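## Task

Same setup: lot numbers sit on the shelf edge under each spot, and numbers can repeat. Move one cardboard box from lot 451 and one from lot 434 onto the desk with no part of either box overhanging the desk edge. Keep every other cardboard box on its original shelf. Skip a lot if the storeroom holds none of it. Tipping over or ending tilted fails the task.

## Robot and tools

Robot: a Hello Robot Stretch 3 with a single arm. It has a two-wheel differential base (0.33 m long, 0.34 m wide, rounded rear), a vertical mast carrying a lift, and a telescoping arm that reaches out to the robot's right side. The base turns about the midpoint of its drive wheels, 0.05 m behind the front edge, and cannot move sideways. To shift the gripper forward or back, drive the base.

Frames: the base frame has its origin on the floor between the wheels, x forward, y left, z up, in metres. hand_pose is reported in it, at the point where the closed fingertips meet. The odometry frame is the base frame as it was when the scene began; base_odometry counts wheel turns, so wheel slip looks like travel. Heading is in radians, positive to the left.

Tool move: one action per call. base takes a single command: {"translate_m": d} is a relative drive in metres from the current base position (positive forward, -3 to 3), or {"rotate_rad": d} a relative turn in radians on the spot (positive left, -6.4 to 6.4). joints takes absolute targets by name: lift_m 0 to 1.1 m (height), arm_m 0 to 0.52 m (extension), wrist_yaw_rad -1.345 to 4.42 (0 along the arm, positive toward the front), wrist_pitch_rad -1.57 to 0.451 (0 level, negative tips fingers down), wrist_roll_rad -2.911 to 2.918, gripper_m -0.089 to 0.179 (larger is wider; real fingertip gap is 0.007 to 0.025 m smaller), head_pan_rad -3.953 to 1.73 (0 forward, positive left, -1.57 looks along the arm), head_tilt_rad -1.53 to 0.419 (negative looks down). base and joints can share a call and start together. Optional: pace "default" or "max"; speeds as top speeds by key (m/s or rad/s); contact_limits, a motor_effort percent 1 to 100 for arm_m, translate_m or rotate_rad, and for lift_m an object {"down": n, "up": n} (about 12 or more, else it may stop in free air). Put a limit only in the same call as its motion. {"servos": "reboot"} must be sent alone and revives servos that switched off. cameras lists head_camera, nav_camera, wrist_camera or all. blocking false returns quickly while motion continues; a later move overrides only the joints (or base) it names. An empty move just reports state and images. Unknown keys make a call invalid; out-of-range numbers are refused.

Other tools: wait {seconds 0 to 10}, stop (brakes all running motion), zoom_image {camera, region [x0,y0,x1,y1] in pixels, at most 504 by 504} on the newest image of that camera, finished_scene {scene: current number}, which is final.

Base speed is capped at 0.10 m/s and 0.63 rad/s unless lift_m is under 0.30, arm_m under 0.03 and wrist_yaw_rad above 2.54.

Results: the move line says done or the worst status. Per motion: done, moving, off_target (rested short, may still push), stopped (you braked it), contact_stop (pushed into something; that joint goes slack), time_out, torque_fault (wrist/head servo off; needs reboot). An unrequested stop, or a refused call, cancels the rest of your queued calls in that scene. on_its_own reports uncommanded things; held at is a target, not a reading. motor_effort is percent of max, positive toward larger values, peak in brackets; a large resting effort hints at load or pushing. lidar_m: 12 sectors of 30 degrees, first straight ahead, counter-clockwise (4th left, 7th behind, 10th right), plane 0.17 m above floor, sees table legs not tops; "-" means nothing or too close. wrist_depth_mm and head_depth_mm are 7 by 7 grids of median depths from top left. base_tilt in degrees (forward, right positive), with a few degrees of bias. If turned_by_wheels and turned_by_imu disagree by more than 0.15 rad, believe the IMU.

Cameras: head_camera and nav_camera ride on the head. head_camera images arrive rotated; turn them 90 degrees clockwise to view upright. nav_camera needs 90 degrees counterclockwise. Calibration K and T_world_to_cam are given per camera, with small errors.

Gripper: close to a gripper_m smaller than the box width to hold it; open to at least 0.05 more than the width to let go. The reading does not prove a grasp.

Safety: before folding the wrist over the base (yaw 3.0) or unfolding it, put lift_m in 0.32 to 0.95, pitch -0.4, roll near 0. When yaw is below -0.4 keep pitch at -0.5 or lower. Wrist and head never contact-stop, so avoid jamming them. Pushing on something rigid with the gripper above about 0.45 m, or driving while holding or hooking something fixed, can tip the robot; back off if base_tilt shows a lean. Use a gentle lift down limit when lowering onto surfaces. Avoid dropping boxes, releasing them while moving, slamming, or striking shelves and desk.

Each tool is called after "Call:" in YAML: its name, and indented under it one key for each argument.

## Session

Call:
move:

Scene clock: 0.00 s.
base_odometry: x=+0.000 y=+0.000 heading=+0.000
turned_by_wheels: +0.000
turned_by_imu: +0.000
base_tilt: forward=-0.3 right=-1.3
lidar_m: 0.73 0.73 0.85 1.53 2.66 1.26 1.01 1.11 1.82 1.63 1.40 0.83
head_depth_mm: 802 792 784 776 768 761 757 / 774 765 758 751 744 737 730 / 748 740 734 728 721 715 708 / 724 715 710 705 699 694 687 / 702 695 689 684 679 672 667 / 681 673 667 664 658 652 648 / 661 655 652 644 640 634 631
base_status: not commanded
joint_positions: lift_m=+0.374 arm_m=+0.001 wrist_yaw_rad=+3.009 wrist_pitch_rad=-0.462 wrist_roll_rad=+0.000 gripper_m=+0.037 head_pan_rad=+0.000 head_tilt_rad=-0.003
joint_status: not commanded
measured_speeds: all 0
motor_effort: left_wheel=-0.4 right_wheel=+0.1 lift_m=+22.4 arm_m=-2.9 wrist_yaw_rad=-1.0 wrist_pitch_rad=+1.9 wrist_roll_rad=-0.1 gripper_m=+0.3 head_pan_rad=+1.2 head_tilt_rad=+6.7
hand_pose: x=+0.0076 y=+0.0712 z=+0.3774 quat_wxyz=(+0.207, +0.697, +0.116, +0.676) (m; base frame)
wrist_depth_mm: - 138 - - - 859 - / - 151 - - - 975 - / - 167 922 - - 937 - / 840 775 203 821 806 791 762 / 698 671 212 657 648 671 666 / 590 599 126 579 128 582 578 / 522 546 287 355 507 509 509
pictures: head_camera (sideways), nav_camera (sideways), wrist_camera
camera_calibration:
head_camera: T_world_to_cam=[[0.049258, -0.0462949, -0.997713, 1.31416], [0.0559933, 0.997482, -0.0435198, 0.0560066], [0.997215, -0.0537216, 0.0517262, -0.117899], [0, 0, 0, 1]] pos_world=[0.0497012, -0.00136013, 1.31969]
nav_camera: T_world_to_cam=[[-0.0233498, 0.0170467, 0.999582, -1.25828], [0.00969844, -0.999804, 0.017277, 0.0275711], [0.99968, 0.0100978, 0.0231799, -0.0831342], [0, 0, 0, 1]] pos_world=[0.0534596, 0.0498547, 1.25921]
wrist_camera: T_world_to_cam=[[0.994963, -0.0965217, -0.0270514, 0.016197], [-0.0806635, -0.610724, -0.787724, 0.37395], [0.0595115, 0.785938, -0.615434, 0.342021], [0, 0, 0, 1]] pos_world=[-0.00630544, -0.0388635, 0.505499]

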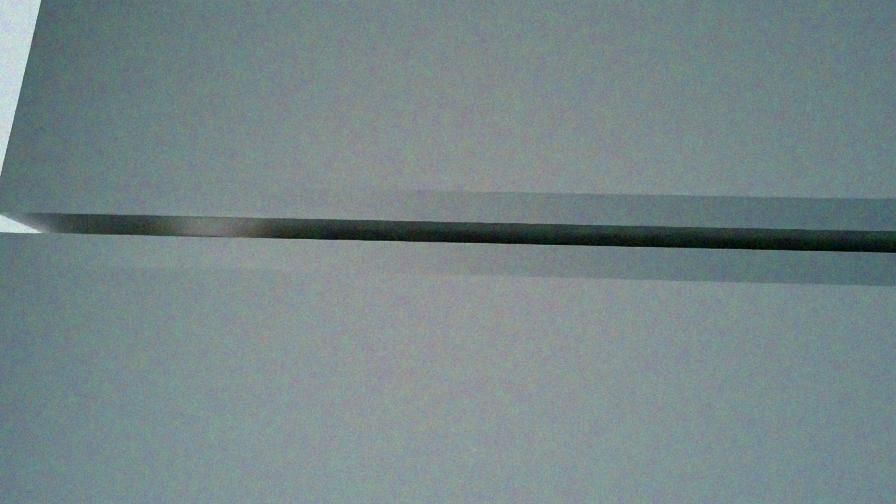

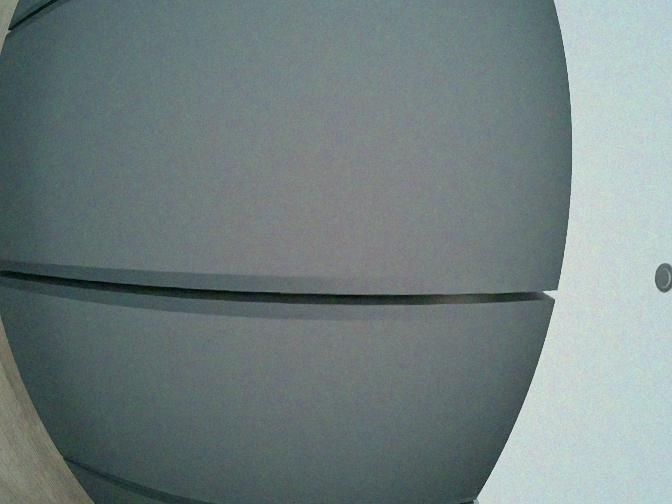

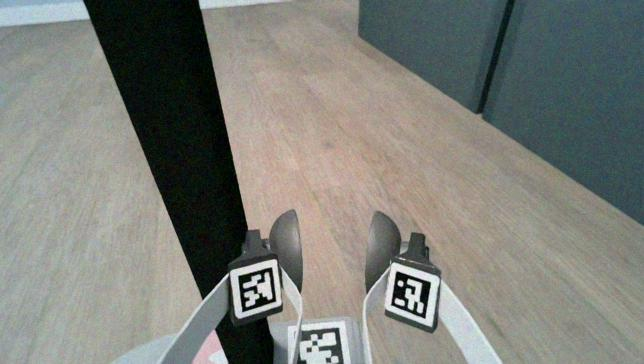

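Facing a cabinet. Look around.

Call:
move:
  joints: {"head_pan_rad": -1.57, "head_tilt_rad": -0.2}
  cameras: ["head_camera","nav_camera"]

Call:
move:
  joints: {"head_pan_rad": 1.57, "head_tilt_rad": -0.2}
  cameras: ["head_camera","nav_camera"]

Call:
move:
  joints: {"head_pan_rad": -3.14, "head_tilt_rad": -0.2}
  cameras: ["head_camera","nav_camera"]

Scene clock: 6.83 s.
move: done
base_odometry: x=+0.000 y=+0.000 heading=+0.000
turned_by_wheels: +0.000
turned_by_imu: +0.000
base_tilt: forward=-0.5 right=-1.2
lidar_m: 0.72 0.72 0.85 1.53 2.66 1.26 1.01 1.11 1.82 1.62 1.39 0.83
head_depth_mm: 2146 1831 1880 2306 2406 2298 1747 / 2079 2022 2115 2043 2058 2059 1743 / 2020 2044 2122 2166 2219 2222 1740 / 1943 1957 2047 2092 2140 2208 1717 / 1870 1722 1967 1806 1875 1900 1719 / 1826 1814 1893 1908 1952 1993 1686 / 1755 1808 1849 1900 1967 1973 1638
base_status: not commanded
joint_positions: lift_m=+0.374 arm_m=+0.001 wrist_yaw_rad=+3.009 wrist_pitch_rad=-0.462 wrist_roll_rad=+0.000 gripper_m=+0.037 head_pan_rad=-1.607 head_tilt_rad=-0.199
joint_status: all done
measured_speeds: all 0
motor_effort: left_wheel=-0.3(0.8) right_wheel=+0.3(1.1) lift_m=+23.5(23.9) arm_m=-9.8(10.1) wrist_yaw_rad=-1.1(1.5) wrist_pitch_rad=+1.9(2.0) wrist_roll_rad=-0.1(0.3) gripper_m=+0.9(0.9) head_pan_rad=+3.4(6.2) head_tilt_rad=-2.8(8.5)
hand_pose: x=+0.0076 y=+0.0712 z=+0.3774 quat_wxyz=(+0.207, +0.697, +0.116, +0.676) (m; base frame)
wrist_depth_mm: - 138 - - - 852 - / - 151 - - - 968 - / - 167 936 - - 933 - / 835 782 204 815 797 801 760 / 704 668 211 666 649 673 667 / 600 597 126 576 129 588 580 / 524 537 287 353 499 515 510
pictures: head_camera (sideways), nav_camera (sideways)
camera_calibration:
head_camera: T_world_to_cam=[[-0.0410216, 0.147558, -0.988202, 1.30203], [0.995151, -0.0824558, -0.0536224, 0.0633368], [-0.0893954, -0.98561, -0.14346, 0.142867], [0, 0, 0, 1]] pos_world=[0.00315355, -0.0460923, 1.31057]
nav_camera: T_world_to_cam=[[0.0108684, -0.172339, 0.984978, -1.2392], [-0.999616, 0.0232185, 0.0150924, 0.0365733], [-0.0254707, -0.984764, -0.172021, 0.177312], [0, 0, 0, 1]] pos_world=[0.0545436, -0.039802, 1.25053]

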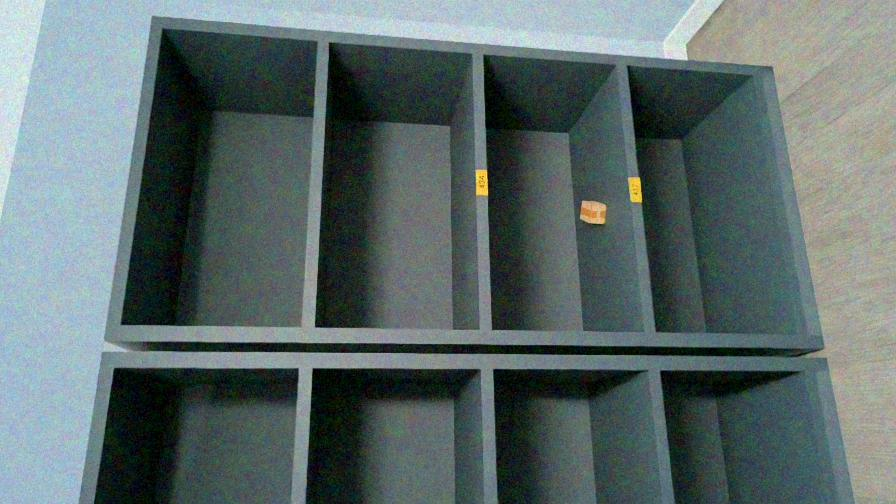

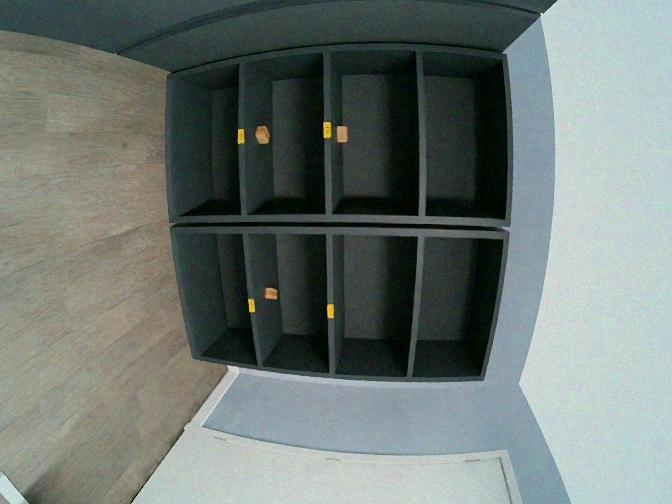

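Scene clock: 9.73 s.
move: done
base_odometry: x=+0.000 y=+0.000 heading=+0.000
turned_by_wheels: +0.000
turned_by_imu: +0.000
base_tilt: forward=-0.3 right=-1.2
lidar_m: 0.72 0.73 0.85 1.53 2.66 1.26 1.01 1.11 1.81 1.62 1.39 0.83
head_depth_mm: 1301 1203 1207 1207 1209 1215 1220 / 2355 1492 1490 1492 1497 1503 1510 / - 2592 2728 2802 2852 2226 1727 / - 2532 2591 2718 2779 2320 1722 / - 2471 2567 2607 2693 2293 1704 / - 2386 2454 2547 2632 2301 1710 / - 2318 2405 2489 2549 2290 1697
base_status: not commanded
joint_positions: lift_m=+0.374 arm_m=+0.001 wrist_yaw_rad=+3.009 wrist_pitch_rad=-0.462 wrist_roll_rad=+0.000 gripper_m=+0.037 head_pan_rad=+1.578 head_tilt_rad=-0.200
joint_status: all done
measured_speeds: translate_m=+0.000 rotate_rad=+0.000 lift_m=+0.000 arm_m=+0.000 wrist_yaw_rad=+0.000 wrist_pitch_rad=+0.000 wrist_roll_rad=+0.000 head_pan_rad=-0.024 head_tilt_rad=+0.000
motor_effort: left_wheel=-0.3(0.8) right_wheel=-0.4(1.1) lift_m=+23.4(23.9) arm_m=-12.7(13.4) wrist_yaw_rad=-1.0(1.6) wrist_pitch_rad=+1.9(2.1) wrist_roll_rad=-0.2(0.3) gripper_m=+0.2(1.1) head_pan_rad=-2.7(7.4) head_tilt_rad=-3.0(6.9)
hand_pose: x=+0.0076 y=+0.0712 z=+0.3774 quat_wxyz=(+0.207, +0.697, +0.116, +0.676) (m; base frame)
wrist_depth_mm: - 139 - - - 850 - / - 151 - - - 973 - / - 167 936 - - 948 - / 838 775 204 802 788 807 777 / 695 674 212 662 650 674 666 / 597 596 126 573 129 585 578 / 520 539 289 353 499 508 509
pictures: head_camera (sideways), nav_camera (sideways)
camera_calibration:
head_camera: T_world_to_cam=[[0.0473631, -0.146529, -0.988072, 1.30138], [-0.997799, 0.0390141, -0.0536151, 0.0754878], [0.0464049, 0.988437, -0.144359, 0.143129], [0, 0, 0, 1]] pos_world=[0.00704251, 0.0462715, 1.31056]
nav_camera: T_world_to_cam=[[-0.0183589, 0.172508, 0.984837, -1.23878], [0.99968, 0.020298, 0.0150801, 0.0244623], [-0.0173888, 0.984799, -0.172825, 0.17821], [0, 0, 0, 1]] pos_world=[-0.0440983, 0.0377022, 1.25043]

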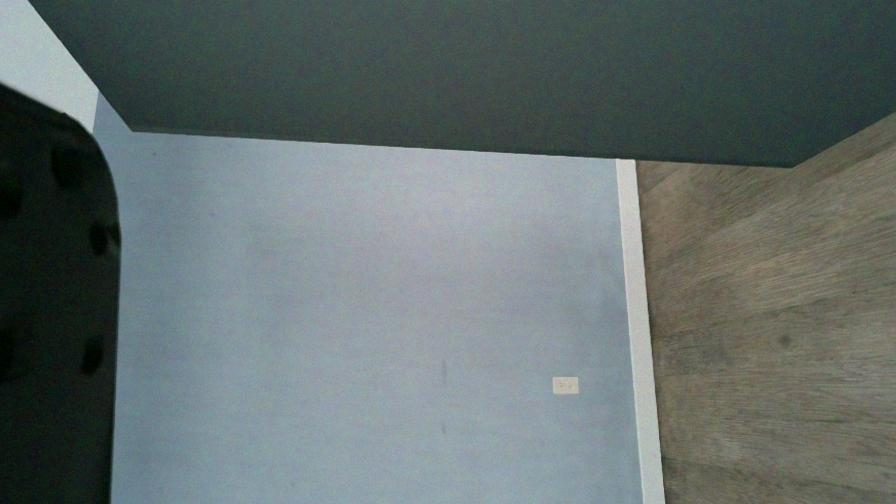

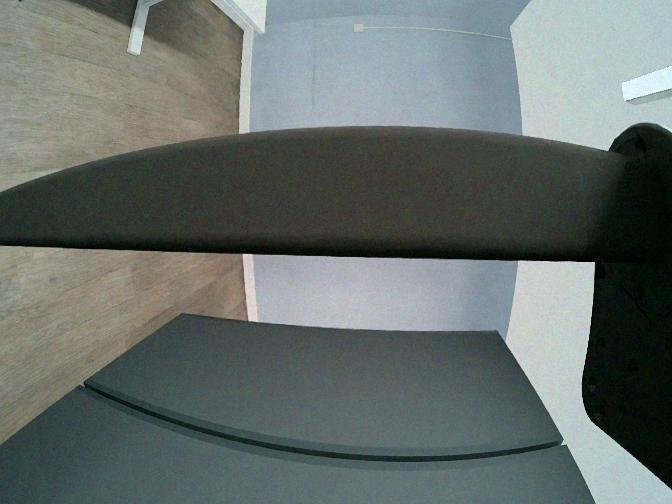

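Scene clock: 13.23 s.
move: done
base_odometry: x=+0.000 y=+0.000 heading=+0.000
turned_by_wheels: +0.000
turned_by_imu: +0.000
base_tilt: forward=-0.4 right=-1.2
lidar_m: 0.72 0.73 0.85 1.53 2.66 1.26 1.01 1.11 1.81 1.63 1.39 0.83
head_depth_mm: 1587 1637 1698 1764 1734 1093 1746 / 1539 1594 1640 1700 1712 1081 1455 / 1484 1533 1593 1642 1669 1071 1574 / 1453 1498 1535 1587 1605 1065 1332 / 1409 1459 1490 1544 1568 1055 1535 / 1377 1412 1455 1493 1526 1052 872 / 1338 1375 1418 1455 1488 1046 871
base_status: not commanded
joint_positions: lift_m=+0.374 arm_m=+0.001 wrist_yaw_rad=+3.009 wrist_pitch_rad=-0.462 wrist_roll_rad=+0.000 gripper_m=+0.037 head_pan_rad=-3.148 head_tilt_rad=-0.200
joint_status: all done
measured_speeds: translate_m=+0.000 rotate_rad=+0.000 lift_m=+0.000 arm_m=+0.000 wrist_yaw_rad=+0.000 wrist_pitch_rad=+0.000 wrist_roll_rad=+0.000 head_pan_rad=+0.024 head_tilt_rad=+0.000
motor_effort: left_wheel=-0.3(0.7) right_wheel=+0.3(0.9) lift_m=+23.2(24.0) arm_m=-13.0(13.7) wrist_yaw_rad=+1.0(1.8) wrist_pitch_rad=+1.9(2.0) wrist_roll_rad=-0.1(0.3) gripper_m=+0.4(1.1) head_pan_rad=+3.6(6.3) head_tilt_rad=-2.2(9.3)
hand_pose: x=+0.0076 y=+0.0712 z=+0.3774 quat_wxyz=(+0.207, +0.697, +0.116, +0.676) (m; base frame)
wrist_depth_mm: - 138 - - - 860 - / - 150 - - - 969 - / - 167 931 - - 937 - / 837 772 204 820 801 794 768 / 692 669 211 668 660 670 663 / 600 599 126 572 128 582 577 / 532 536 288 355 499 513 511
pictures: head_camera (sideways), nav_camera (sideways)
camera_calibration:
head_camera: T_world_to_cam=[[0.147482, 0.0452791, -0.988028, 1.30071], [-0.0531618, -0.997145, -0.0536323, 0.0698294], [-0.987635, 0.0604352, -0.144654, 0.149896], [0, 0, 0, 1]] pos_world=[-0.0400767, 0.00167623, 1.31056]
nav_camera: T_world_to_cam=[[-0.17305, -0.0159214, 0.984784, -1.23778], [-0.00620742, 0.999867, 0.0150744, 0.030559], [-0.984894, -0.00350434, -0.173126, 0.184525], [0, 0, 0, 1]] pos_world=[-0.0322701, -0.0496154, 1.25043]

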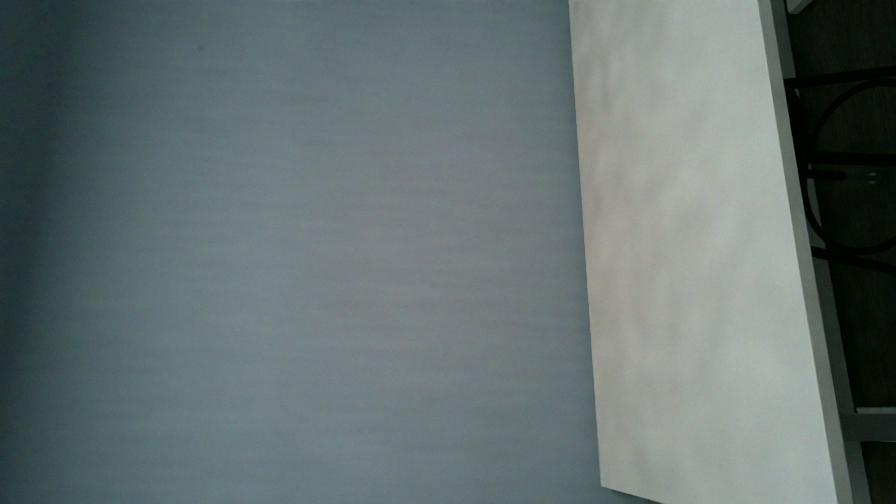

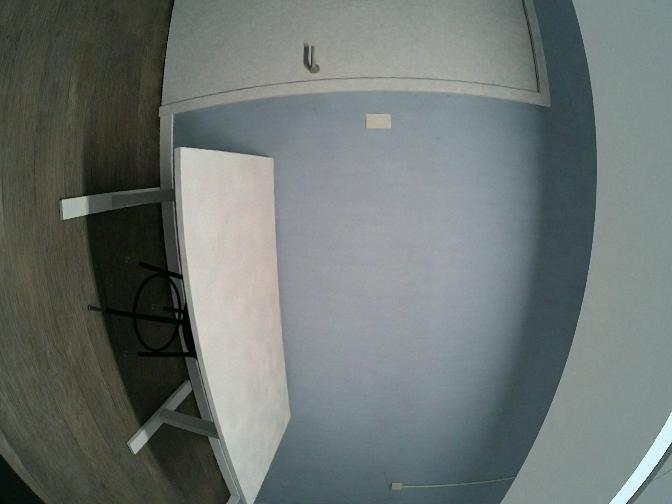

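Call:
move:
  joints: {"head_pan_rad": -1.85, "head_tilt_rad": -0.2}
  cameras: ["head_camera","nav_camera"]

Call:
zoom_image:
  camera: "head_camera"
  region: [400, 0, 700, 300]

Call:
zoom_image:
  camera: "head_camera"
  region: [400, 204, 700, 504]

Call:
zoom_image:
  camera: "nav_camera"
  region: [180, 0, 400, 180]

Scene clock: 27.33 s.
move: done
base_odometry: x=+0.000 y=+0.000 heading=+0.000
turned_by_wheels: +0.000
turned_by_imu: +0.000
base_tilt: forward=-0.3 right=-1.1
lidar_m: 0.72 0.73 0.85 1.52 2.65 1.26 1.01 1.11 1.82 1.62 1.39 0.83
head_depth_mm: 1895 1922 1926 1949 1928 1942 1736 / 2098 2179 2221 2240 2257 2221 1743 / 2208 1953 1964 2021 2501 2140 1715 / 2104 2103 2173 2196 2183 2177 1714 / 2008 2027 2114 2149 2188 2195 1705 / 1889 1922 1974 2038 2066 2052 1720 / 1783 1790 1876 1654 1574 1637 1637
base_status: not commanded
joint_positions: lift_m=+0.374 arm_m=+0.001 wrist_yaw_rad=+3.009 wrist_pitch_rad=-0.462 wrist_roll_rad=+0.000 gripper_m=+0.037 head_pan_rad=-1.816 head_tilt_rad=-0.200
joint_status: all done
measured_speeds: all 0
motor_effort: left_wheel=-0.3(0.7) right_wheel=+0.0(1.3) lift_m=+23.0(23.8) arm_m=-13.1(13.5) wrist_yaw_rad=-0.8(1.7) wrist_pitch_rad=+1.9(2.1) wrist_roll_rad=-0.2(0.3) gripper_m=+0.4(0.8) head_pan_rad=-2.1(5.1) head_tilt_rad=-1.7(4.8)
hand_pose: x=+0.0076 y=+0.0712 z=+0.3774 quat_wxyz=(+0.207, +0.697, +0.116, +0.676) (m; base frame)
wrist_depth_mm: - 139 - - - 861 - / - 150 - - - 979 - / - 167 936 - - 945 - / 843 764 203 806 800 809 760 / 707 674 211 658 649 675 666 / 598 591 126 571 129 576 582 / 526 536 287 355 498 515 507
pictures: head_camera (sideways), nav_camera (sideways)
camera_calibration:
head_camera: T_world_to_cam=[[-0.00914947, 0.154006, -0.988028, 1.30167], [0.956346, -0.287274, -0.0536341, 0.0636727], [-0.292094, -0.945387, -0.144655, 0.145616], [0, 0, 0, 1]] pos_world=[-0.00644984, -0.0445095, 1.31056]
nav_camera: T_world_to_cam=[[-0.0254289, -0.171905, 0.984785, -1.23867], [-0.972992, 0.230346, 0.0150852, 0.0364847], [-0.229435, -0.957804, -0.17312, 0.179968], [0, 0, 0, 1]] pos_world=[0.0452924, -0.0489636, 1.25043]

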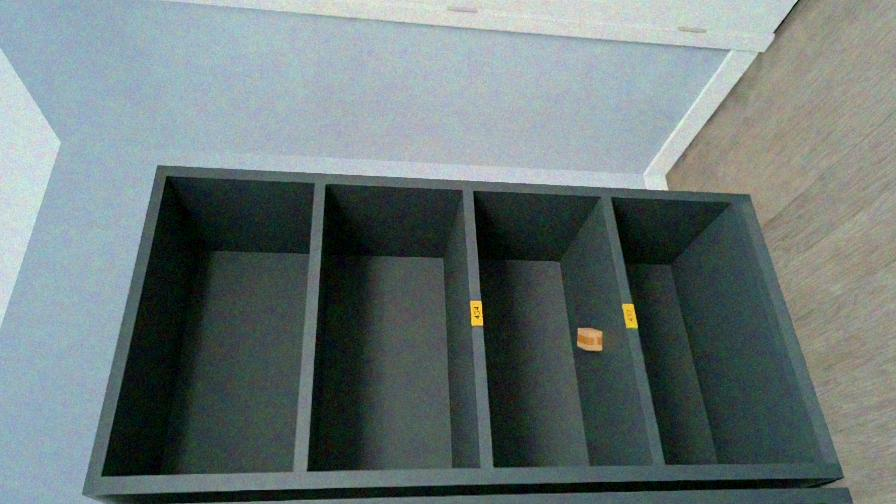

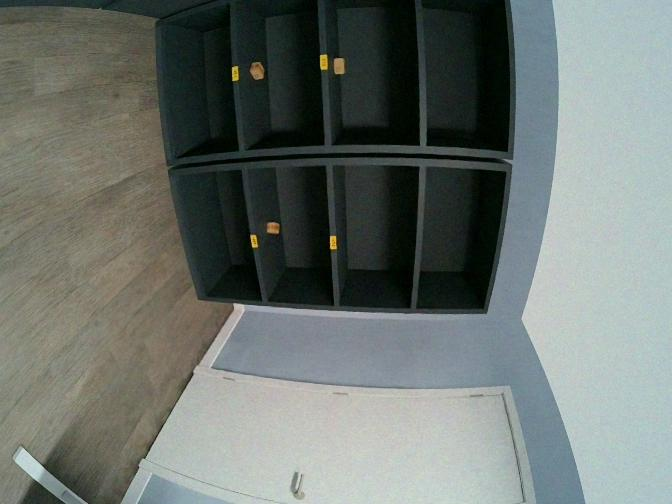

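Scaled by 1.680 from the camera's 896x504 image, which has a finer 1280x720 frame.

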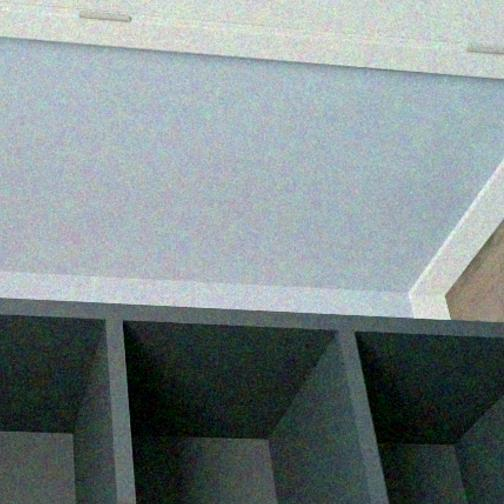

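Scaled by 1.680 from the camera's 896x504 image, which has a finer 1280x720 frame.

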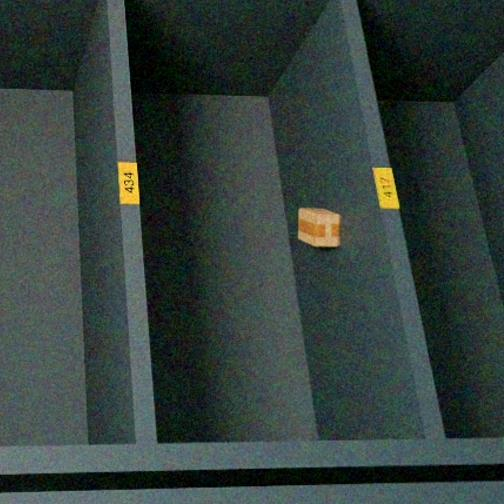

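Scaled by 2.291 from the camera's 672x504 image, which has a finer 792x594 frame.

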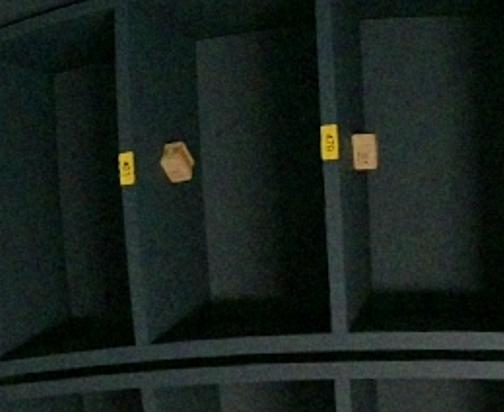

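Call:
move:
  joints: {"head_pan_rad": -1.2, "head_tilt_rad": -0.2}
  cameras: ["head_camera","nav_camera"]

Call:
zoom_image:
  camera: "head_camera"
  region: [400, 0, 750, 300]

Call:
zoom_image:
  camera: "head_camera"
  region: [400, 204, 750, 504]

Scene clock: 35.07 s.
move: done
base_odometry: x=+0.000 y=+0.000 heading=+0.000
turned_by_wheels: +0.000
turned_by_imu: +0.000
base_tilt: forward=-0.3 right=-1.3
lidar_m: 0.73 0.73 0.85 1.53 2.65 1.26 1.01 1.11 1.81 1.63 1.39 0.83
head_depth_mm: 1828 1593 1872 1921 1991 2057 1673 / 1848 1692 1830 1662 1652 1661 1682 / 1865 1917 1941 1990 2040 2095 1703 / 1900 1923 1971 2015 2059 2098 1721 / 1906 1944 2000 2053 2116 2081 1707 / 1927 1704 1753 1753 1847 1898 1699 / 1955 1458 1484 1524 1546 1589 1577
base_status: not commanded
joint_positions: lift_m=+0.374 arm_m=+0.001 wrist_yaw_rad=+3.009 wrist_pitch_rad=-0.462 wrist_roll_rad=+0.000 gripper_m=+0.037 head_pan_rad=-1.187 head_tilt_rad=-0.200
joint_status: all done
measured_speeds: all 0
motor_effort: left_wheel=-0.4(0.7) right_wheel=+0.3(1.0) lift_m=+23.4(24.2) arm_m=-12.7(13.5) wrist_yaw_rad=-0.2(1.7) wrist_pitch_rad=+1.9(2.0) wrist_roll_rad=+0.0(0.3) gripper_m=+0.8(0.9) head_pan_rad=+0.7(5.8) head_tilt_rad=-1.2(3.6)
hand_pose: x=+0.0076 y=+0.0712 z=+0.3774 quat_wxyz=(+0.207, +0.697, +0.116, +0.676) (m; base frame)
wrist_depth_mm: - 138 - - - 851 - / - 151 - - - 968 - / - 167 918 - - 944 - / 822 773 203 816 802 804 770 / 690 672 211 662 651 680 677 / 597 595 126 569 128 579 577 / 529 534 287 355 503 514 506
pictures: head_camera (sideways), nav_camera (sideways)
camera_calibration:
head_camera: T_world_to_cam=[[-0.0980522, 0.119114, -0.988027, 1.30221], [0.94219, 0.33076, -0.0536277, 0.0637021], [0.320412, -0.936167, -0.14466, 0.141904], [0, 0, 0, 1]] pos_world=[0.0221973, -0.043336, 1.31056]
nav_camera: T_world_to_cam=[[0.0806411, -0.153933, 0.984785, -1.23932], [-0.922086, -0.386691, 0.0150627, 0.0362189], [0.378489, -0.909271, -0.173123, 0.17626], [0, 0, 0, 1]] pos_world=[0.0666242, -0.0164978, 1.25043]

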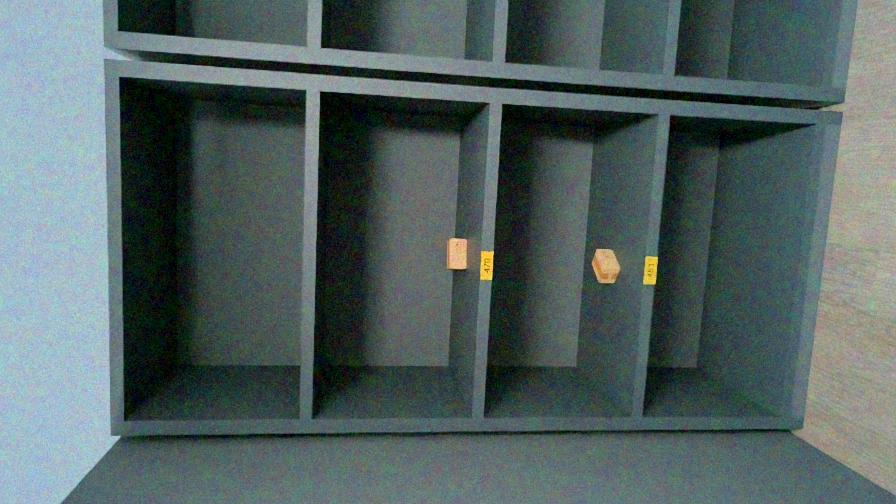

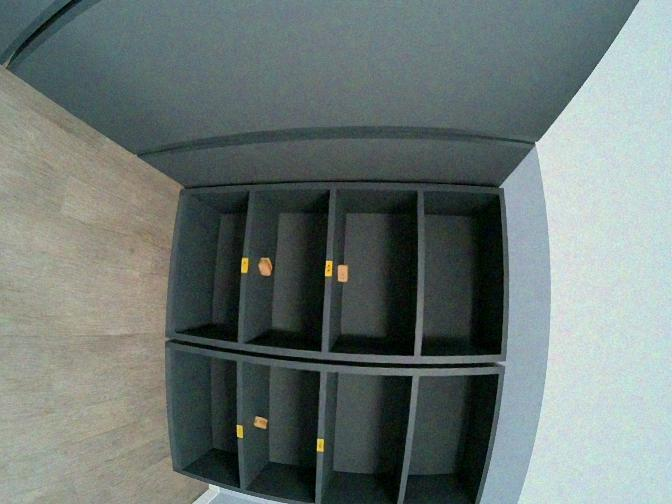

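Scaled by 1.440 from the camera's 896x504 image, which has a finer 1280x720 frame.

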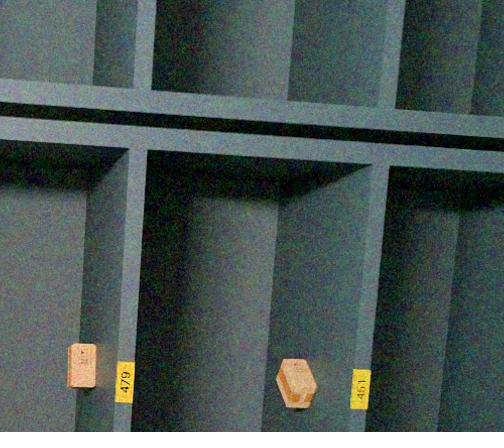

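Scaled by 1.440 from the camera's 896x504 image, which has a finer 1280x720 frame.

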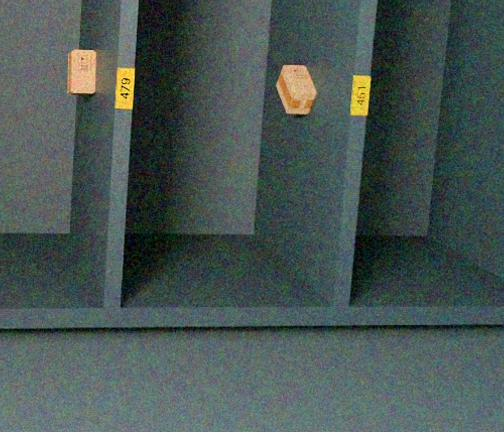

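Call:
zoom_image:
  camera: "head_camera"
  region: [600, 230, 690, 310]

Call:
zoom_image:
  camera: "head_camera"
  region: [430, 220, 520, 300]

Call:
move:
  joints: {"head_pan_rad": 0.6, "head_tilt_rad": -0.3}
  cameras: ["head_camera","nav_camera"]

Scaled by 5.600 from the camera's 896x504 image, which has a finer 1280x720 frame.

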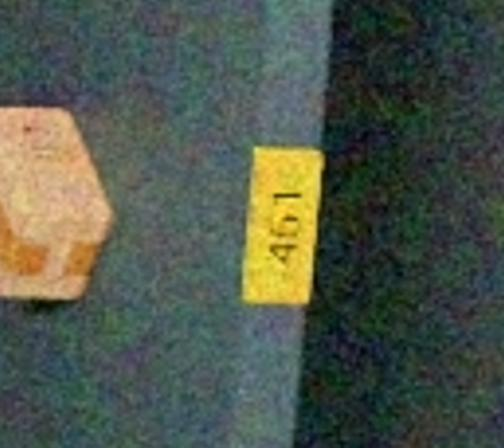

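Scaled by 5.600 from the camera's 896x504 image, which has a finer 1280x720 frame.

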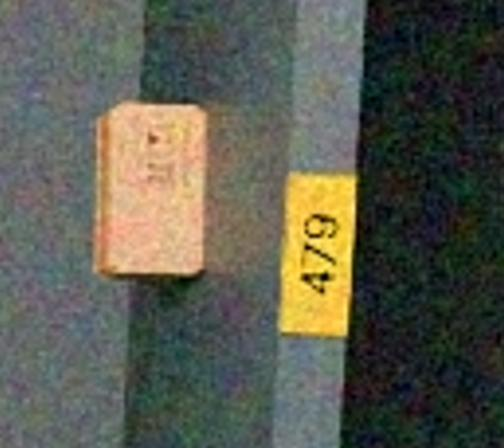

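Scene clock: 48.87 s.
move: done
base_odometry: x=+0.000 y=+0.000 heading=+0.000
turned_by_wheels: +0.000
turned_by_imu: +0.000
base_tilt: forward=-0.3 right=-1.3
lidar_m: 0.72 0.73 0.85 1.53 2.66 1.26 1.01 1.11 1.81 1.63 1.39 0.83
head_depth_mm: 581 605 629 655 686 718 754 / 602 625 654 682 717 752 788 / 625 651 679 712 745 785 829 / 649 678 709 743 780 826 870 / 674 704 738 780 819 867 920 / 700 736 773 815 861 915 969 / 733 771 812 858 909 965 1031
base_status: not commanded
joint_positions: lift_m=+0.374 arm_m=+0.001 wrist_yaw_rad=+3.009 wrist_pitch_rad=-0.462 wrist_roll_rad=+0.000 gripper_m=+0.037 head_pan_rad=+0.608 head_tilt_rad=-0.300
joint_status: all done
measured_speeds: translate_m=+0.000 rotate_rad=+0.000 lift_m=+0.000 arm_m=+0.000 wrist_yaw_rad=+0.000 wrist_pitch_rad=+0.000 wrist_roll_rad=+0.000 head_pan_rad=-0.024 head_tilt_rad=+0.000
motor_effort: left_wheel=-0.2(0.7) right_wheel=+0.9(1.1) lift_m=+23.2(24.2) arm_m=-12.4(13.5) wrist_yaw_rad=+1.2(1.7) wrist_pitch_rad=+1.9(2.0) wrist_roll_rad=+0.3(0.3) gripper_m=+0.8(1.0) head_pan_rad=-3.6(5.9) head_tilt_rad=-3.0(6.2)
hand_pose: x=+0.0076 y=+0.0712 z=+0.3774 quat_wxyz=(+0.207, +0.697, +0.116, +0.676) (m; base frame)
wrist_depth_mm: - 138 - - - 869 - / - 150 - - - 985 - / - 167 921 - - 936 - / 844 758 203 805 805 807 759 / 711 672 211 668 658 672 662 / 602 599 126 574 129 580 571 / 526 538 289 356 503 512 513
pictures: head_camera (sideways), nav_camera (sideways)
camera_calibration:
head_camera: T_world_to_cam=[[-0.174625, -0.177947, -0.968422, 1.277], [-0.536362, 0.841993, -0.058, 0.0783819], [0.825725, 0.509296, -0.242477, 0.266106], [0, 0, 0, 1]] pos_world=[0.0453059, 0.0257145, 1.30574]
nav_camera: T_world_to_cam=[[0.212171, 0.168475, 0.962601, -1.21109], [0.582971, -0.812378, 0.0136874, 0.0288217], [0.784301, 0.558264, -0.270579, 0.300635], [0, 0, 0, 1]] pos_world=[0.00436822, 0.0596188, 1.24675]

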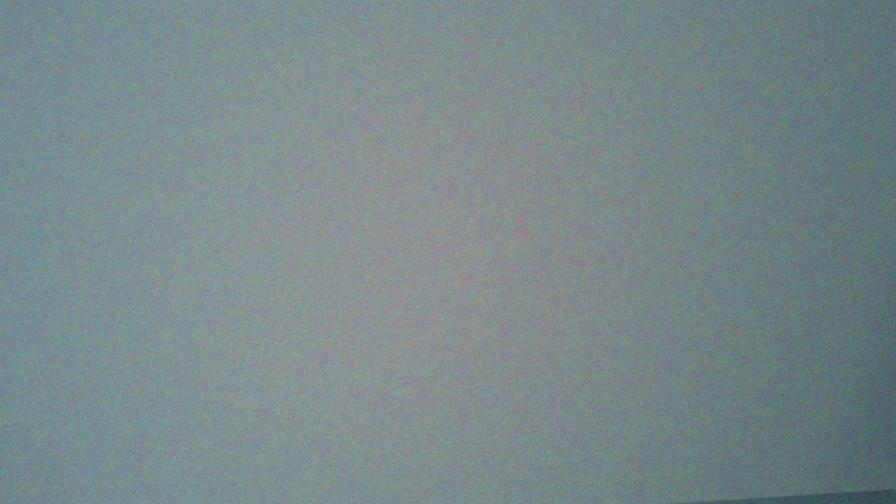

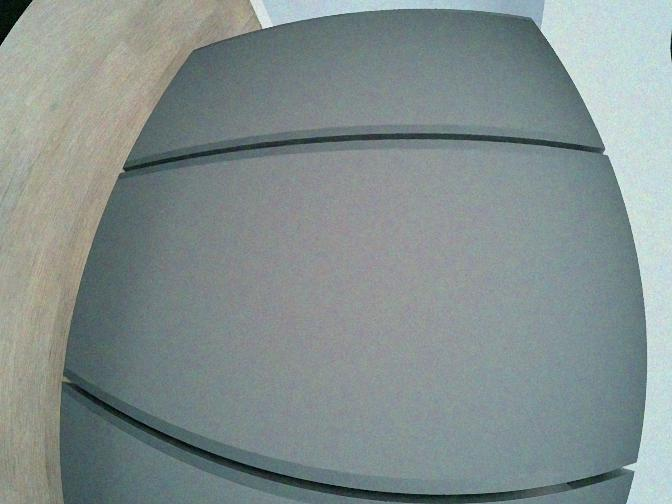

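Call:
move:
  joints: {"head_pan_rad": 1.6, "head_tilt_rad": -0.7}
  cameras: ["nav_camera","head_camera"]

Call:
move:
  joints: {"head_pan_rad": -3.3, "head_tilt_rad": -0.7}
  cameras: ["nav_camera","head_camera"]

Scene clock: 62.03 s.
move: done
base_odometry: x=+0.000 y=+0.000 heading=+0.000
turned_by_wheels: +0.000
turned_by_imu: +0.000
base_tilt: forward=-0.2 right=-1.1
lidar_m: 0.73 0.73 0.85 1.53 2.66 1.26 1.01 1.11 1.81 1.62 1.39 0.83
head_depth_mm: 1267 1293 1336 1378 1428 1360 1186 / 2316 2479 1706 1755 1630 1376 1177 / 2306 2584 2774 2091 1659 1369 1170 / 2275 2536 2714 2078 1649 1364 1162 / 2211 2462 2648 2057 1642 1355 1161 / 2164 2421 2634 2037 1634 1346 1173 / 2123 2394 2579 2110 1662 - -
base_status: not commanded
joint_positions: lift_m=+0.374 arm_m=+0.001 wrist_yaw_rad=+3.009 wrist_pitch_rad=-0.462 wrist_roll_rad=+0.000 gripper_m=+0.037 head_pan_rad=+1.623 head_tilt_rad=-0.712
joint_status: all done
measured_speeds: all 0
motor_effort: left_wheel=-0.1(0.6) right_wheel=+0.7(0.9) lift_m=+23.6(24.0) arm_m=-13.2(13.7) wrist_yaw_rad=-0.3(1.4) wrist_pitch_rad=+1.9(2.0) wrist_roll_rad=-0.3(0.3) gripper_m=+0.6(0.9) head_pan_rad=-0.7(5.8) head_tilt_rad=-2.1(8.3)
hand_pose: x=+0.0076 y=+0.0712 z=+0.3774 quat_wxyz=(+0.207, +0.697, +0.116, +0.676) (m; base frame)
wrist_depth_mm: - 138 - - - 863 - / - 151 - - - 985 - / - 167 914 - - 949 - / 835 772 204 810 808 807 767 / 696 682 212 666 651 671 668 / 591 598 126 568 129 583 578 / 529 540 289 354 502 515 511
pictures: head_camera (sideways), nav_camera (sideways)
camera_calibration:
head_camera: T_world_to_cam=[[0.0779119, -0.608501, -0.789719, 1.04229], [-0.996879, -0.0374286, -0.06951, 0.0961849], [0.0127388, 0.79267, -0.609518, 0.748693], [0, 0, 0, 1]] pos_world=[0.00514073, 0.0443655, 1.28614]
nav_camera: T_world_to_cam=[[-0.0497716, 0.630943, 0.774231, -0.963866], [0.9975, 0.070341, 0.00680158, 0.0352891], [-0.0501688, 0.772634, -0.632867, 0.777133], [0, 0, 0, 1]] pos_world=[-0.0441862, 0.00522268, 1.23784]

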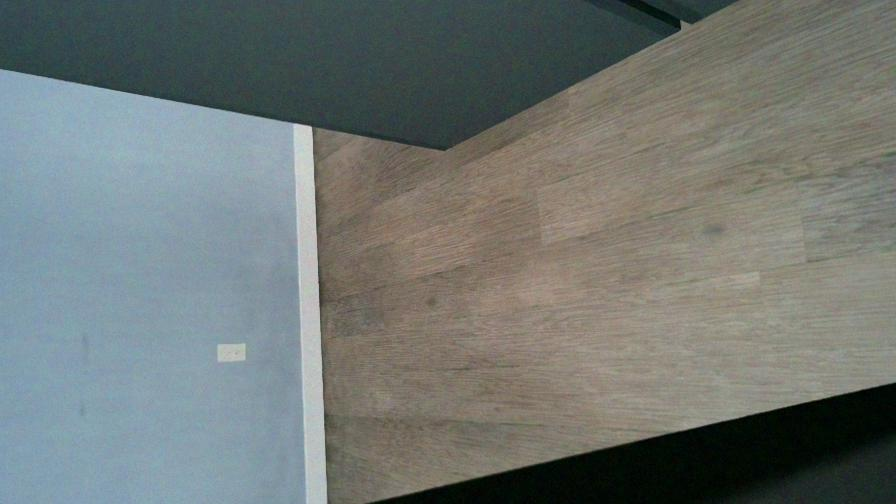

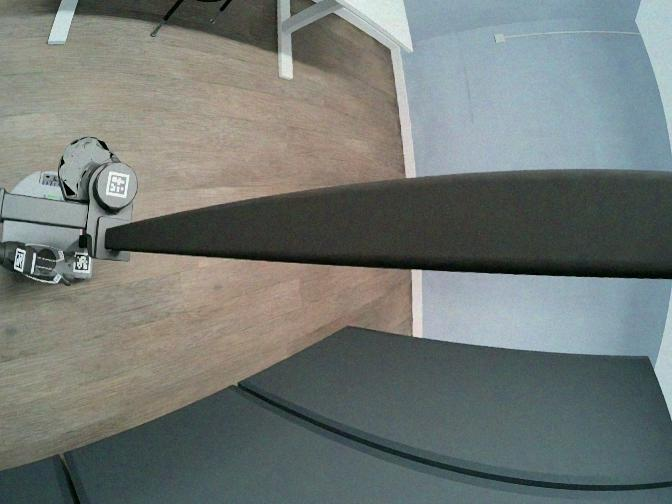

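Scene clock: 65.60 s.
move: done
base_odometry: x=+0.000 y=+0.000 heading=+0.000
turned_by_wheels: +0.000
turned_by_imu: +0.000
base_tilt: forward=-0.2 right=-1.3
lidar_m: 0.72 0.72 0.85 1.53 2.66 1.25 1.01 1.12 1.81 1.62 1.39 0.83
head_depth_mm: 1619 1796 1345 1935 1702 1401 1189 / 1531 1708 1325 2056 1683 1394 1184 / 1480 1665 1310 1912 1679 1381 1176 / 1414 1573 1295 1311 1615 1368 1159 / 1366 1519 1287 1060 1649 1360 1173 / 1303 1452 1270 1010 1648 1352 1162 / 1265 1385 1246 993 1550 1344 1152
base_status: not commanded
joint_positions: lift_m=+0.374 arm_m=+0.001 wrist_yaw_rad=+3.009 wrist_pitch_rad=-0.462 wrist_roll_rad=+0.000 gripper_m=+0.037 head_pan_rad=-3.308 head_tilt_rad=-0.700
joint_status: all done
measured_speeds: translate_m=+0.000 rotate_rad=+0.000 lift_m=+0.000 arm_m=+0.000 wrist_yaw_rad=+0.000 wrist_pitch_rad=+0.000 wrist_roll_rad=+0.000 head_pan_rad=+0.024 head_tilt_rad=+0.000
motor_effort: left_wheel=-0.2(0.9) right_wheel=+0.7(1.3) lift_m=+23.6(24.4) arm_m=-13.1(13.5) wrist_yaw_rad=+0.4(1.9) wrist_pitch_rad=+1.9(2.0) wrist_roll_rad=-0.1(0.4) gripper_m=+0.6(1.1) head_pan_rad=+3.3(5.2) head_tilt_rad=+3.4(7.3)
hand_pose: x=+0.0076 y=+0.0712 z=+0.3774 quat_wxyz=(+0.207, +0.697, +0.116, +0.676) (m; base frame)
wrist_depth_mm: - 138 - - - 856 - / - 151 - - - 993 - / - 167 914 - - 962 - / 833 772 203 814 808 811 766 / 694 675 211 666 658 670 671 / 600 599 126 577 129 579 573 / 532 541 288 353 503 516 509
pictures: head_camera (sideways), nav_camera (sideways)
camera_calibration:
head_camera: T_world_to_cam=[[0.602013, -0.0543158, -0.796637, 1.0481], [-0.180259, -0.981173, -0.0693229, 0.0909898], [-0.777874, 0.185335, -0.600469, 0.741721], [0, 0, 0, 1]] pos_world=[-0.037603, 0.00873861, 1.28665]
nav_camera: T_world_to_cam=[[-0.617997, 0.0867247, 0.781383, -0.969689], [0.147591, 0.989024, 0.00695913, 0.0401758], [-0.772203, 0.119626, -0.624014, 0.769965], [0, 0, 0, 1]] pos_world=[-0.0106252, -0.0477463, 1.23789]

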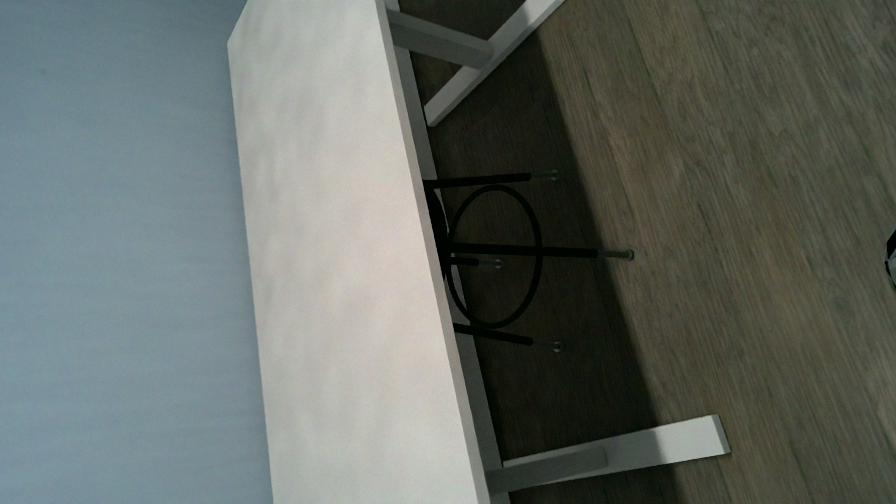

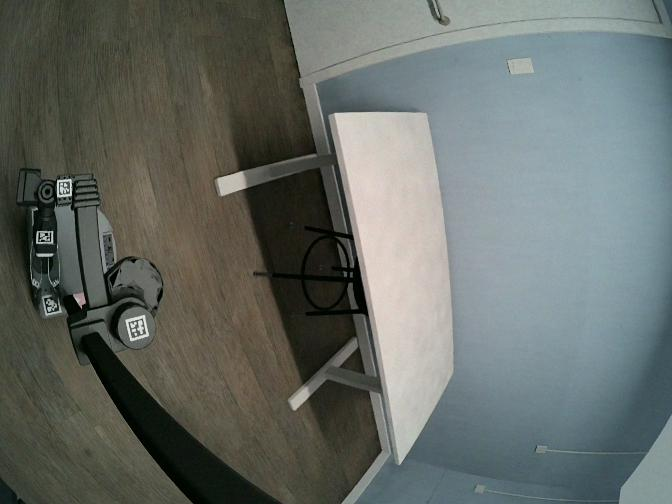

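Call:
move:
  joints: {"lift_m": 0.27, "head_pan_rad": 0, "head_tilt_rad": -0.2}
  base: {"rotate_rad": 1.571}

Call:
move:
  base: {"translate_m": 2.05}
  speeds: {"translate_m": 0.25}

Call:
move:
  base: {"rotate_rad": -1.571}
  cameras: ["nav_camera"]

Scene clock: 78.57 s.
move: done
base_odometry: x=+0.000 y=+0.000 heading=+1.571
turned_by_wheels: +1.571
turned_by_imu: +1.545
base_tilt: forward=-0.3 right=-1.2
lidar_m: 1.49 2.65 1.25 1.01 1.11 1.80 1.63 1.43 0.83 0.72 0.73 0.85
head_depth_mm: 1219 1178 1180 1186 1193 1193 1206 / 2216 1454 1456 1452 1462 1471 1474 / 2354 2621 2696 2772 2872 2142 1708 / 2375 2531 2629 2705 2783 2321 1702 / 2358 2483 2523 2613 2729 2313 1707 / 2325 2361 2467 2517 2608 2274 1699 / 2263 2328 2394 2471 2530 2282 1690
base_status: done
joint_positions: lift_m=+0.270 arm_m=+0.001 wrist_yaw_rad=+3.009 wrist_pitch_rad=-0.462 wrist_roll_rad=+0.000 gripper_m=+0.037 head_pan_rad=+0.005 head_tilt_rad=-0.200
joint_status: all done
measured_speeds: all 0
motor_effort: left_wheel=-9.6(12.7) right_wheel=+9.2(12.6) lift_m=+31.2(31.4) arm_m=-13.1(13.8) wrist_yaw_rad=-1.4(2.0) wrist_pitch_rad=+2.0(2.1) wrist_roll_rad=+0.2(0.3) gripper_m=+0.3(0.9) head_pan_rad=-2.8(6.1) head_tilt_rad=-3.3(9.5)
hand_pose: x=+0.0076 y=+0.0711 z=+0.2728 quat_wxyz=(+0.208, +0.697, +0.116, +0.676) (m; base frame)
wrist_depth_mm: - 139 - - - - - / - 150 986 - - - - / 811 167 724 802 784 783 772 / 668 615 203 646 637 625 635 / 558 549 212 522 519 534 527 / 474 286 126 274 129 457 457 / 251 257 237 248 392 406 404
pictures: none

Scene clock: 89.13 s.
move: done
base_odometry: x=+0.001 y=+2.050 heading=+1.570
turned_by_wheels: +0.000
turned_by_imu: +0.002
base_tilt: forward=-0.4 right=-1.2
lidar_m: 0.69 0.69 0.80 1.42 1.76 1.98 3.61 0.45 0.40 0.69 1.34 0.79
head_depth_mm: 671 692 717 743 771 802 828 / 651 671 693 719 745 770 798 / 631 652 671 694 720 742 770 / 612 631 650 673 694 719 742 / 597 612 631 650 672 694 718 / 579 594 612 631 649 671 694 / 565 579 595 611 632 651 672
base_status: done
joint_positions: lift_m=+0.270 arm_m=+0.001 wrist_yaw_rad=+3.009 wrist_pitch_rad=-0.462 wrist_roll_rad=+0.000 gripper_m=+0.037 head_pan_rad=+0.000 head_tilt_rad=-0.200
joint_status: not commanded
measured_speeds: all 0
motor_effort: left_wheel=+1.1(7.9) right_wheel=+11.3(15.4) lift_m=+24.5(30.8) arm_m=-10.4(13.4) wrist_yaw_rad=+0.1(1.6) wrist_pitch_rad=+2.0(2.1) wrist_roll_rad=-0.1(0.3) gripper_m=+0.2(1.1) head_pan_rad=-2.7(3.9) head_tilt_rad=-2.1(3.3)
hand_pose: x=+0.0076 y=+0.0711 z=+0.2728 quat_wxyz=(+0.208, +0.697, +0.116, +0.676) (m; base frame)
wrist_depth_mm: - 138 - - - - 607 / - 151 - - - 906 620 / 831 167 722 785 793 781 710 / 656 609 203 645 640 630 632 / 550 556 212 518 523 533 530 / 472 285 126 274 129 461 458 / 253 256 237 246 392 402 406
pictures: none

Scene clock: 92.50 s.
move: done
base_odometry: x=+0.001 y=+2.050 heading=+0.000
turned_by_wheels: -1.571
turned_by_imu: -1.545
base_tilt: forward=-0.4 right=-1.2
lidar_m: 0.70 1.31 0.78 0.69 0.69 0.81 1.46 1.76 2.27 3.63 0.43 0.40
head_depth_mm: 540 541 541 543 543 545 547 / 1629 1671 667 669 670 672 677 / 1601 1657 1696 1738 1816 1883 1731 / 1554 1602 1648 1700 1762 1830 1725 / 1515 1556 1606 1662 1697 1766 1708 / 1475 1517 1561 1610 1659 1704 1704 / 1439 1486 1513 1559 1611 1654 1687
base_status: done
joint_positions: lift_m=+0.270 arm_m=+0.001 wrist_yaw_rad=+3.009 wrist_pitch_rad=-0.462 wrist_roll_rad=+0.000 gripper_m=+0.037 head_pan_rad=+0.000 head_tilt_rad=-0.200
joint_status: not commanded
measured_speeds: all 0
motor_effort: left_wheel=+8.0(12.3) right_wheel=-9.1(13.7) lift_m=+23.5(25.4) arm_m=-12.7(13.5) wrist_yaw_rad=-0.3(1.8) wrist_pitch_rad=+2.1(2.1) wrist_roll_rad=+0.0(0.4) gripper_m=+0.6(1.0) head_pan_rad=-2.9(3.9) head_tilt_rad=-1.8(2.9)
hand_pose: x=+0.0076 y=+0.0711 z=+0.2728 quat_wxyz=(+0.208, +0.697, +0.116, +0.676) (m; base frame)
wrist_depth_mm: 568 138 168 - - - - / 612 151 161 - - 900 - / - 167 180 762 778 784 766 / 662 619 204 646 647 643 622 / 554 549 211 528 518 534 534 / 478 284 126 275 128 461 461 / 253 257 238 248 392 406 403
pictures: nav_camera (sideways)
camera_calibration:
nav_camera: T_world_to_cam=[[0.172833, 0.0170815, 0.984803, -1.2399], [0.0128994, -0.999803, 0.0150779, 0.0304224], [0.984867, 0.0100974, -0.17302, 0.172427], [0, 0, 0, 1]] pos_world=[0.0440854, 0.0498547, 1.25043]

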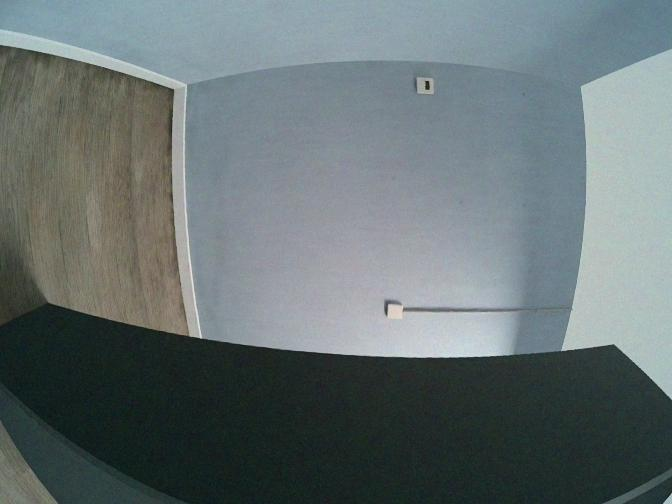

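Call:
move:
  joints: {"head_pan_rad": -0.4, "head_tilt_rad": -0.6}
  cameras: ["nav_camera","head_camera"]

Scene clock: 106.13 s.
move: done
base_odometry: x=+0.001 y=+2.050 heading=+0.000
turned_by_wheels: +0.000
turned_by_imu: +0.000
base_tilt: forward=-0.2 right=-1.2
lidar_m: 0.70 1.32 0.78 0.69 0.69 0.81 1.46 1.76 2.27 3.63 0.44 0.40
head_depth_mm: 307 327 357 412 517 689 1033 / 338 362 390 423 470 550 746 / 377 408 442 485 538 599 692 / 426 464 512 569 643 734 856 / 489 541 605 689 797 947 1132 / 574 658 1742 2005 1729 1438 1206 / 1441 1543 1691 1874 1782 1426 1205
base_status: not commanded
joint_positions: lift_m=+0.270 arm_m=+0.001 wrist_yaw_rad=+3.009 wrist_pitch_rad=-0.462 wrist_roll_rad=+0.000 gripper_m=+0.037 head_pan_rad=-0.413 head_tilt_rad=-0.611
joint_status: all done
measured_speeds: all 0
motor_effort: left_wheel=+8.0(8.3) right_wheel=-9.6(10.3) lift_m=+24.7(25.1) arm_m=-11.7(12.6) wrist_yaw_rad=-0.6(1.3) wrist_pitch_rad=+2.0(2.1) wrist_roll_rad=+0.1(0.3) gripper_m=+0.6(0.8) head_pan_rad=-0.6(6.1) head_tilt_rad=-3.1(8.5)
hand_pose: x=+0.0076 y=+0.0711 z=+0.2728 quat_wxyz=(+0.208, +0.697, +0.116, +0.676) (m; base frame)
wrist_depth_mm: 568 139 168 - - - - / 617 151 161 - - 905 - / - 166 180 759 789 786 772 / 656 614 204 644 646 635 632 / 558 546 213 529 515 534 532 / 475 285 126 275 129 463 456 / 254 256 237 248 389 405 403
pictures: head_camera (sideways), nav_camera (sideways)
camera_calibration:
head_camera: T_world_to_cam=[[-0.503251, 0.169741, -0.847305, 1.12088], [0.419317, 0.905313, -0.0676887, 0.0851628], [0.755587, -0.389354, -0.526775, 0.636536], [0, 0, 0, 1]] pos_world=[0.0474144, -0.01952, 1.2908]
nav_camera: T_world_to_cam=[[0.512087, -0.205515, 0.833985, -1.04511], [-0.384517, -0.923078, 0.00863225, 0.0412783], [0.768059, -0.325102, -0.55172, 0.666556], [0, 0, 0, 1]] pos_world=[0.0391054, 0.0400151, 1.239]

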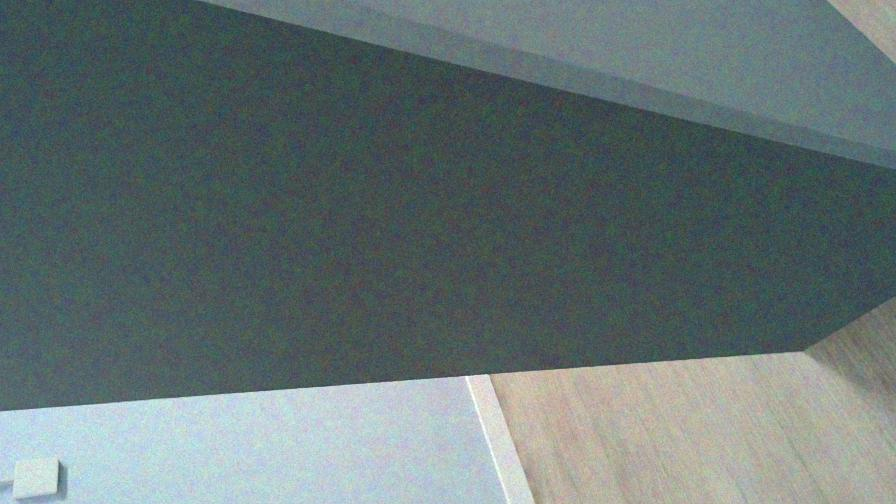

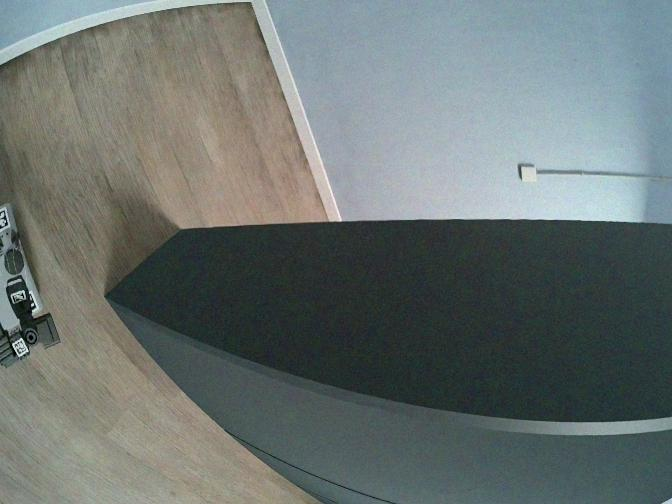

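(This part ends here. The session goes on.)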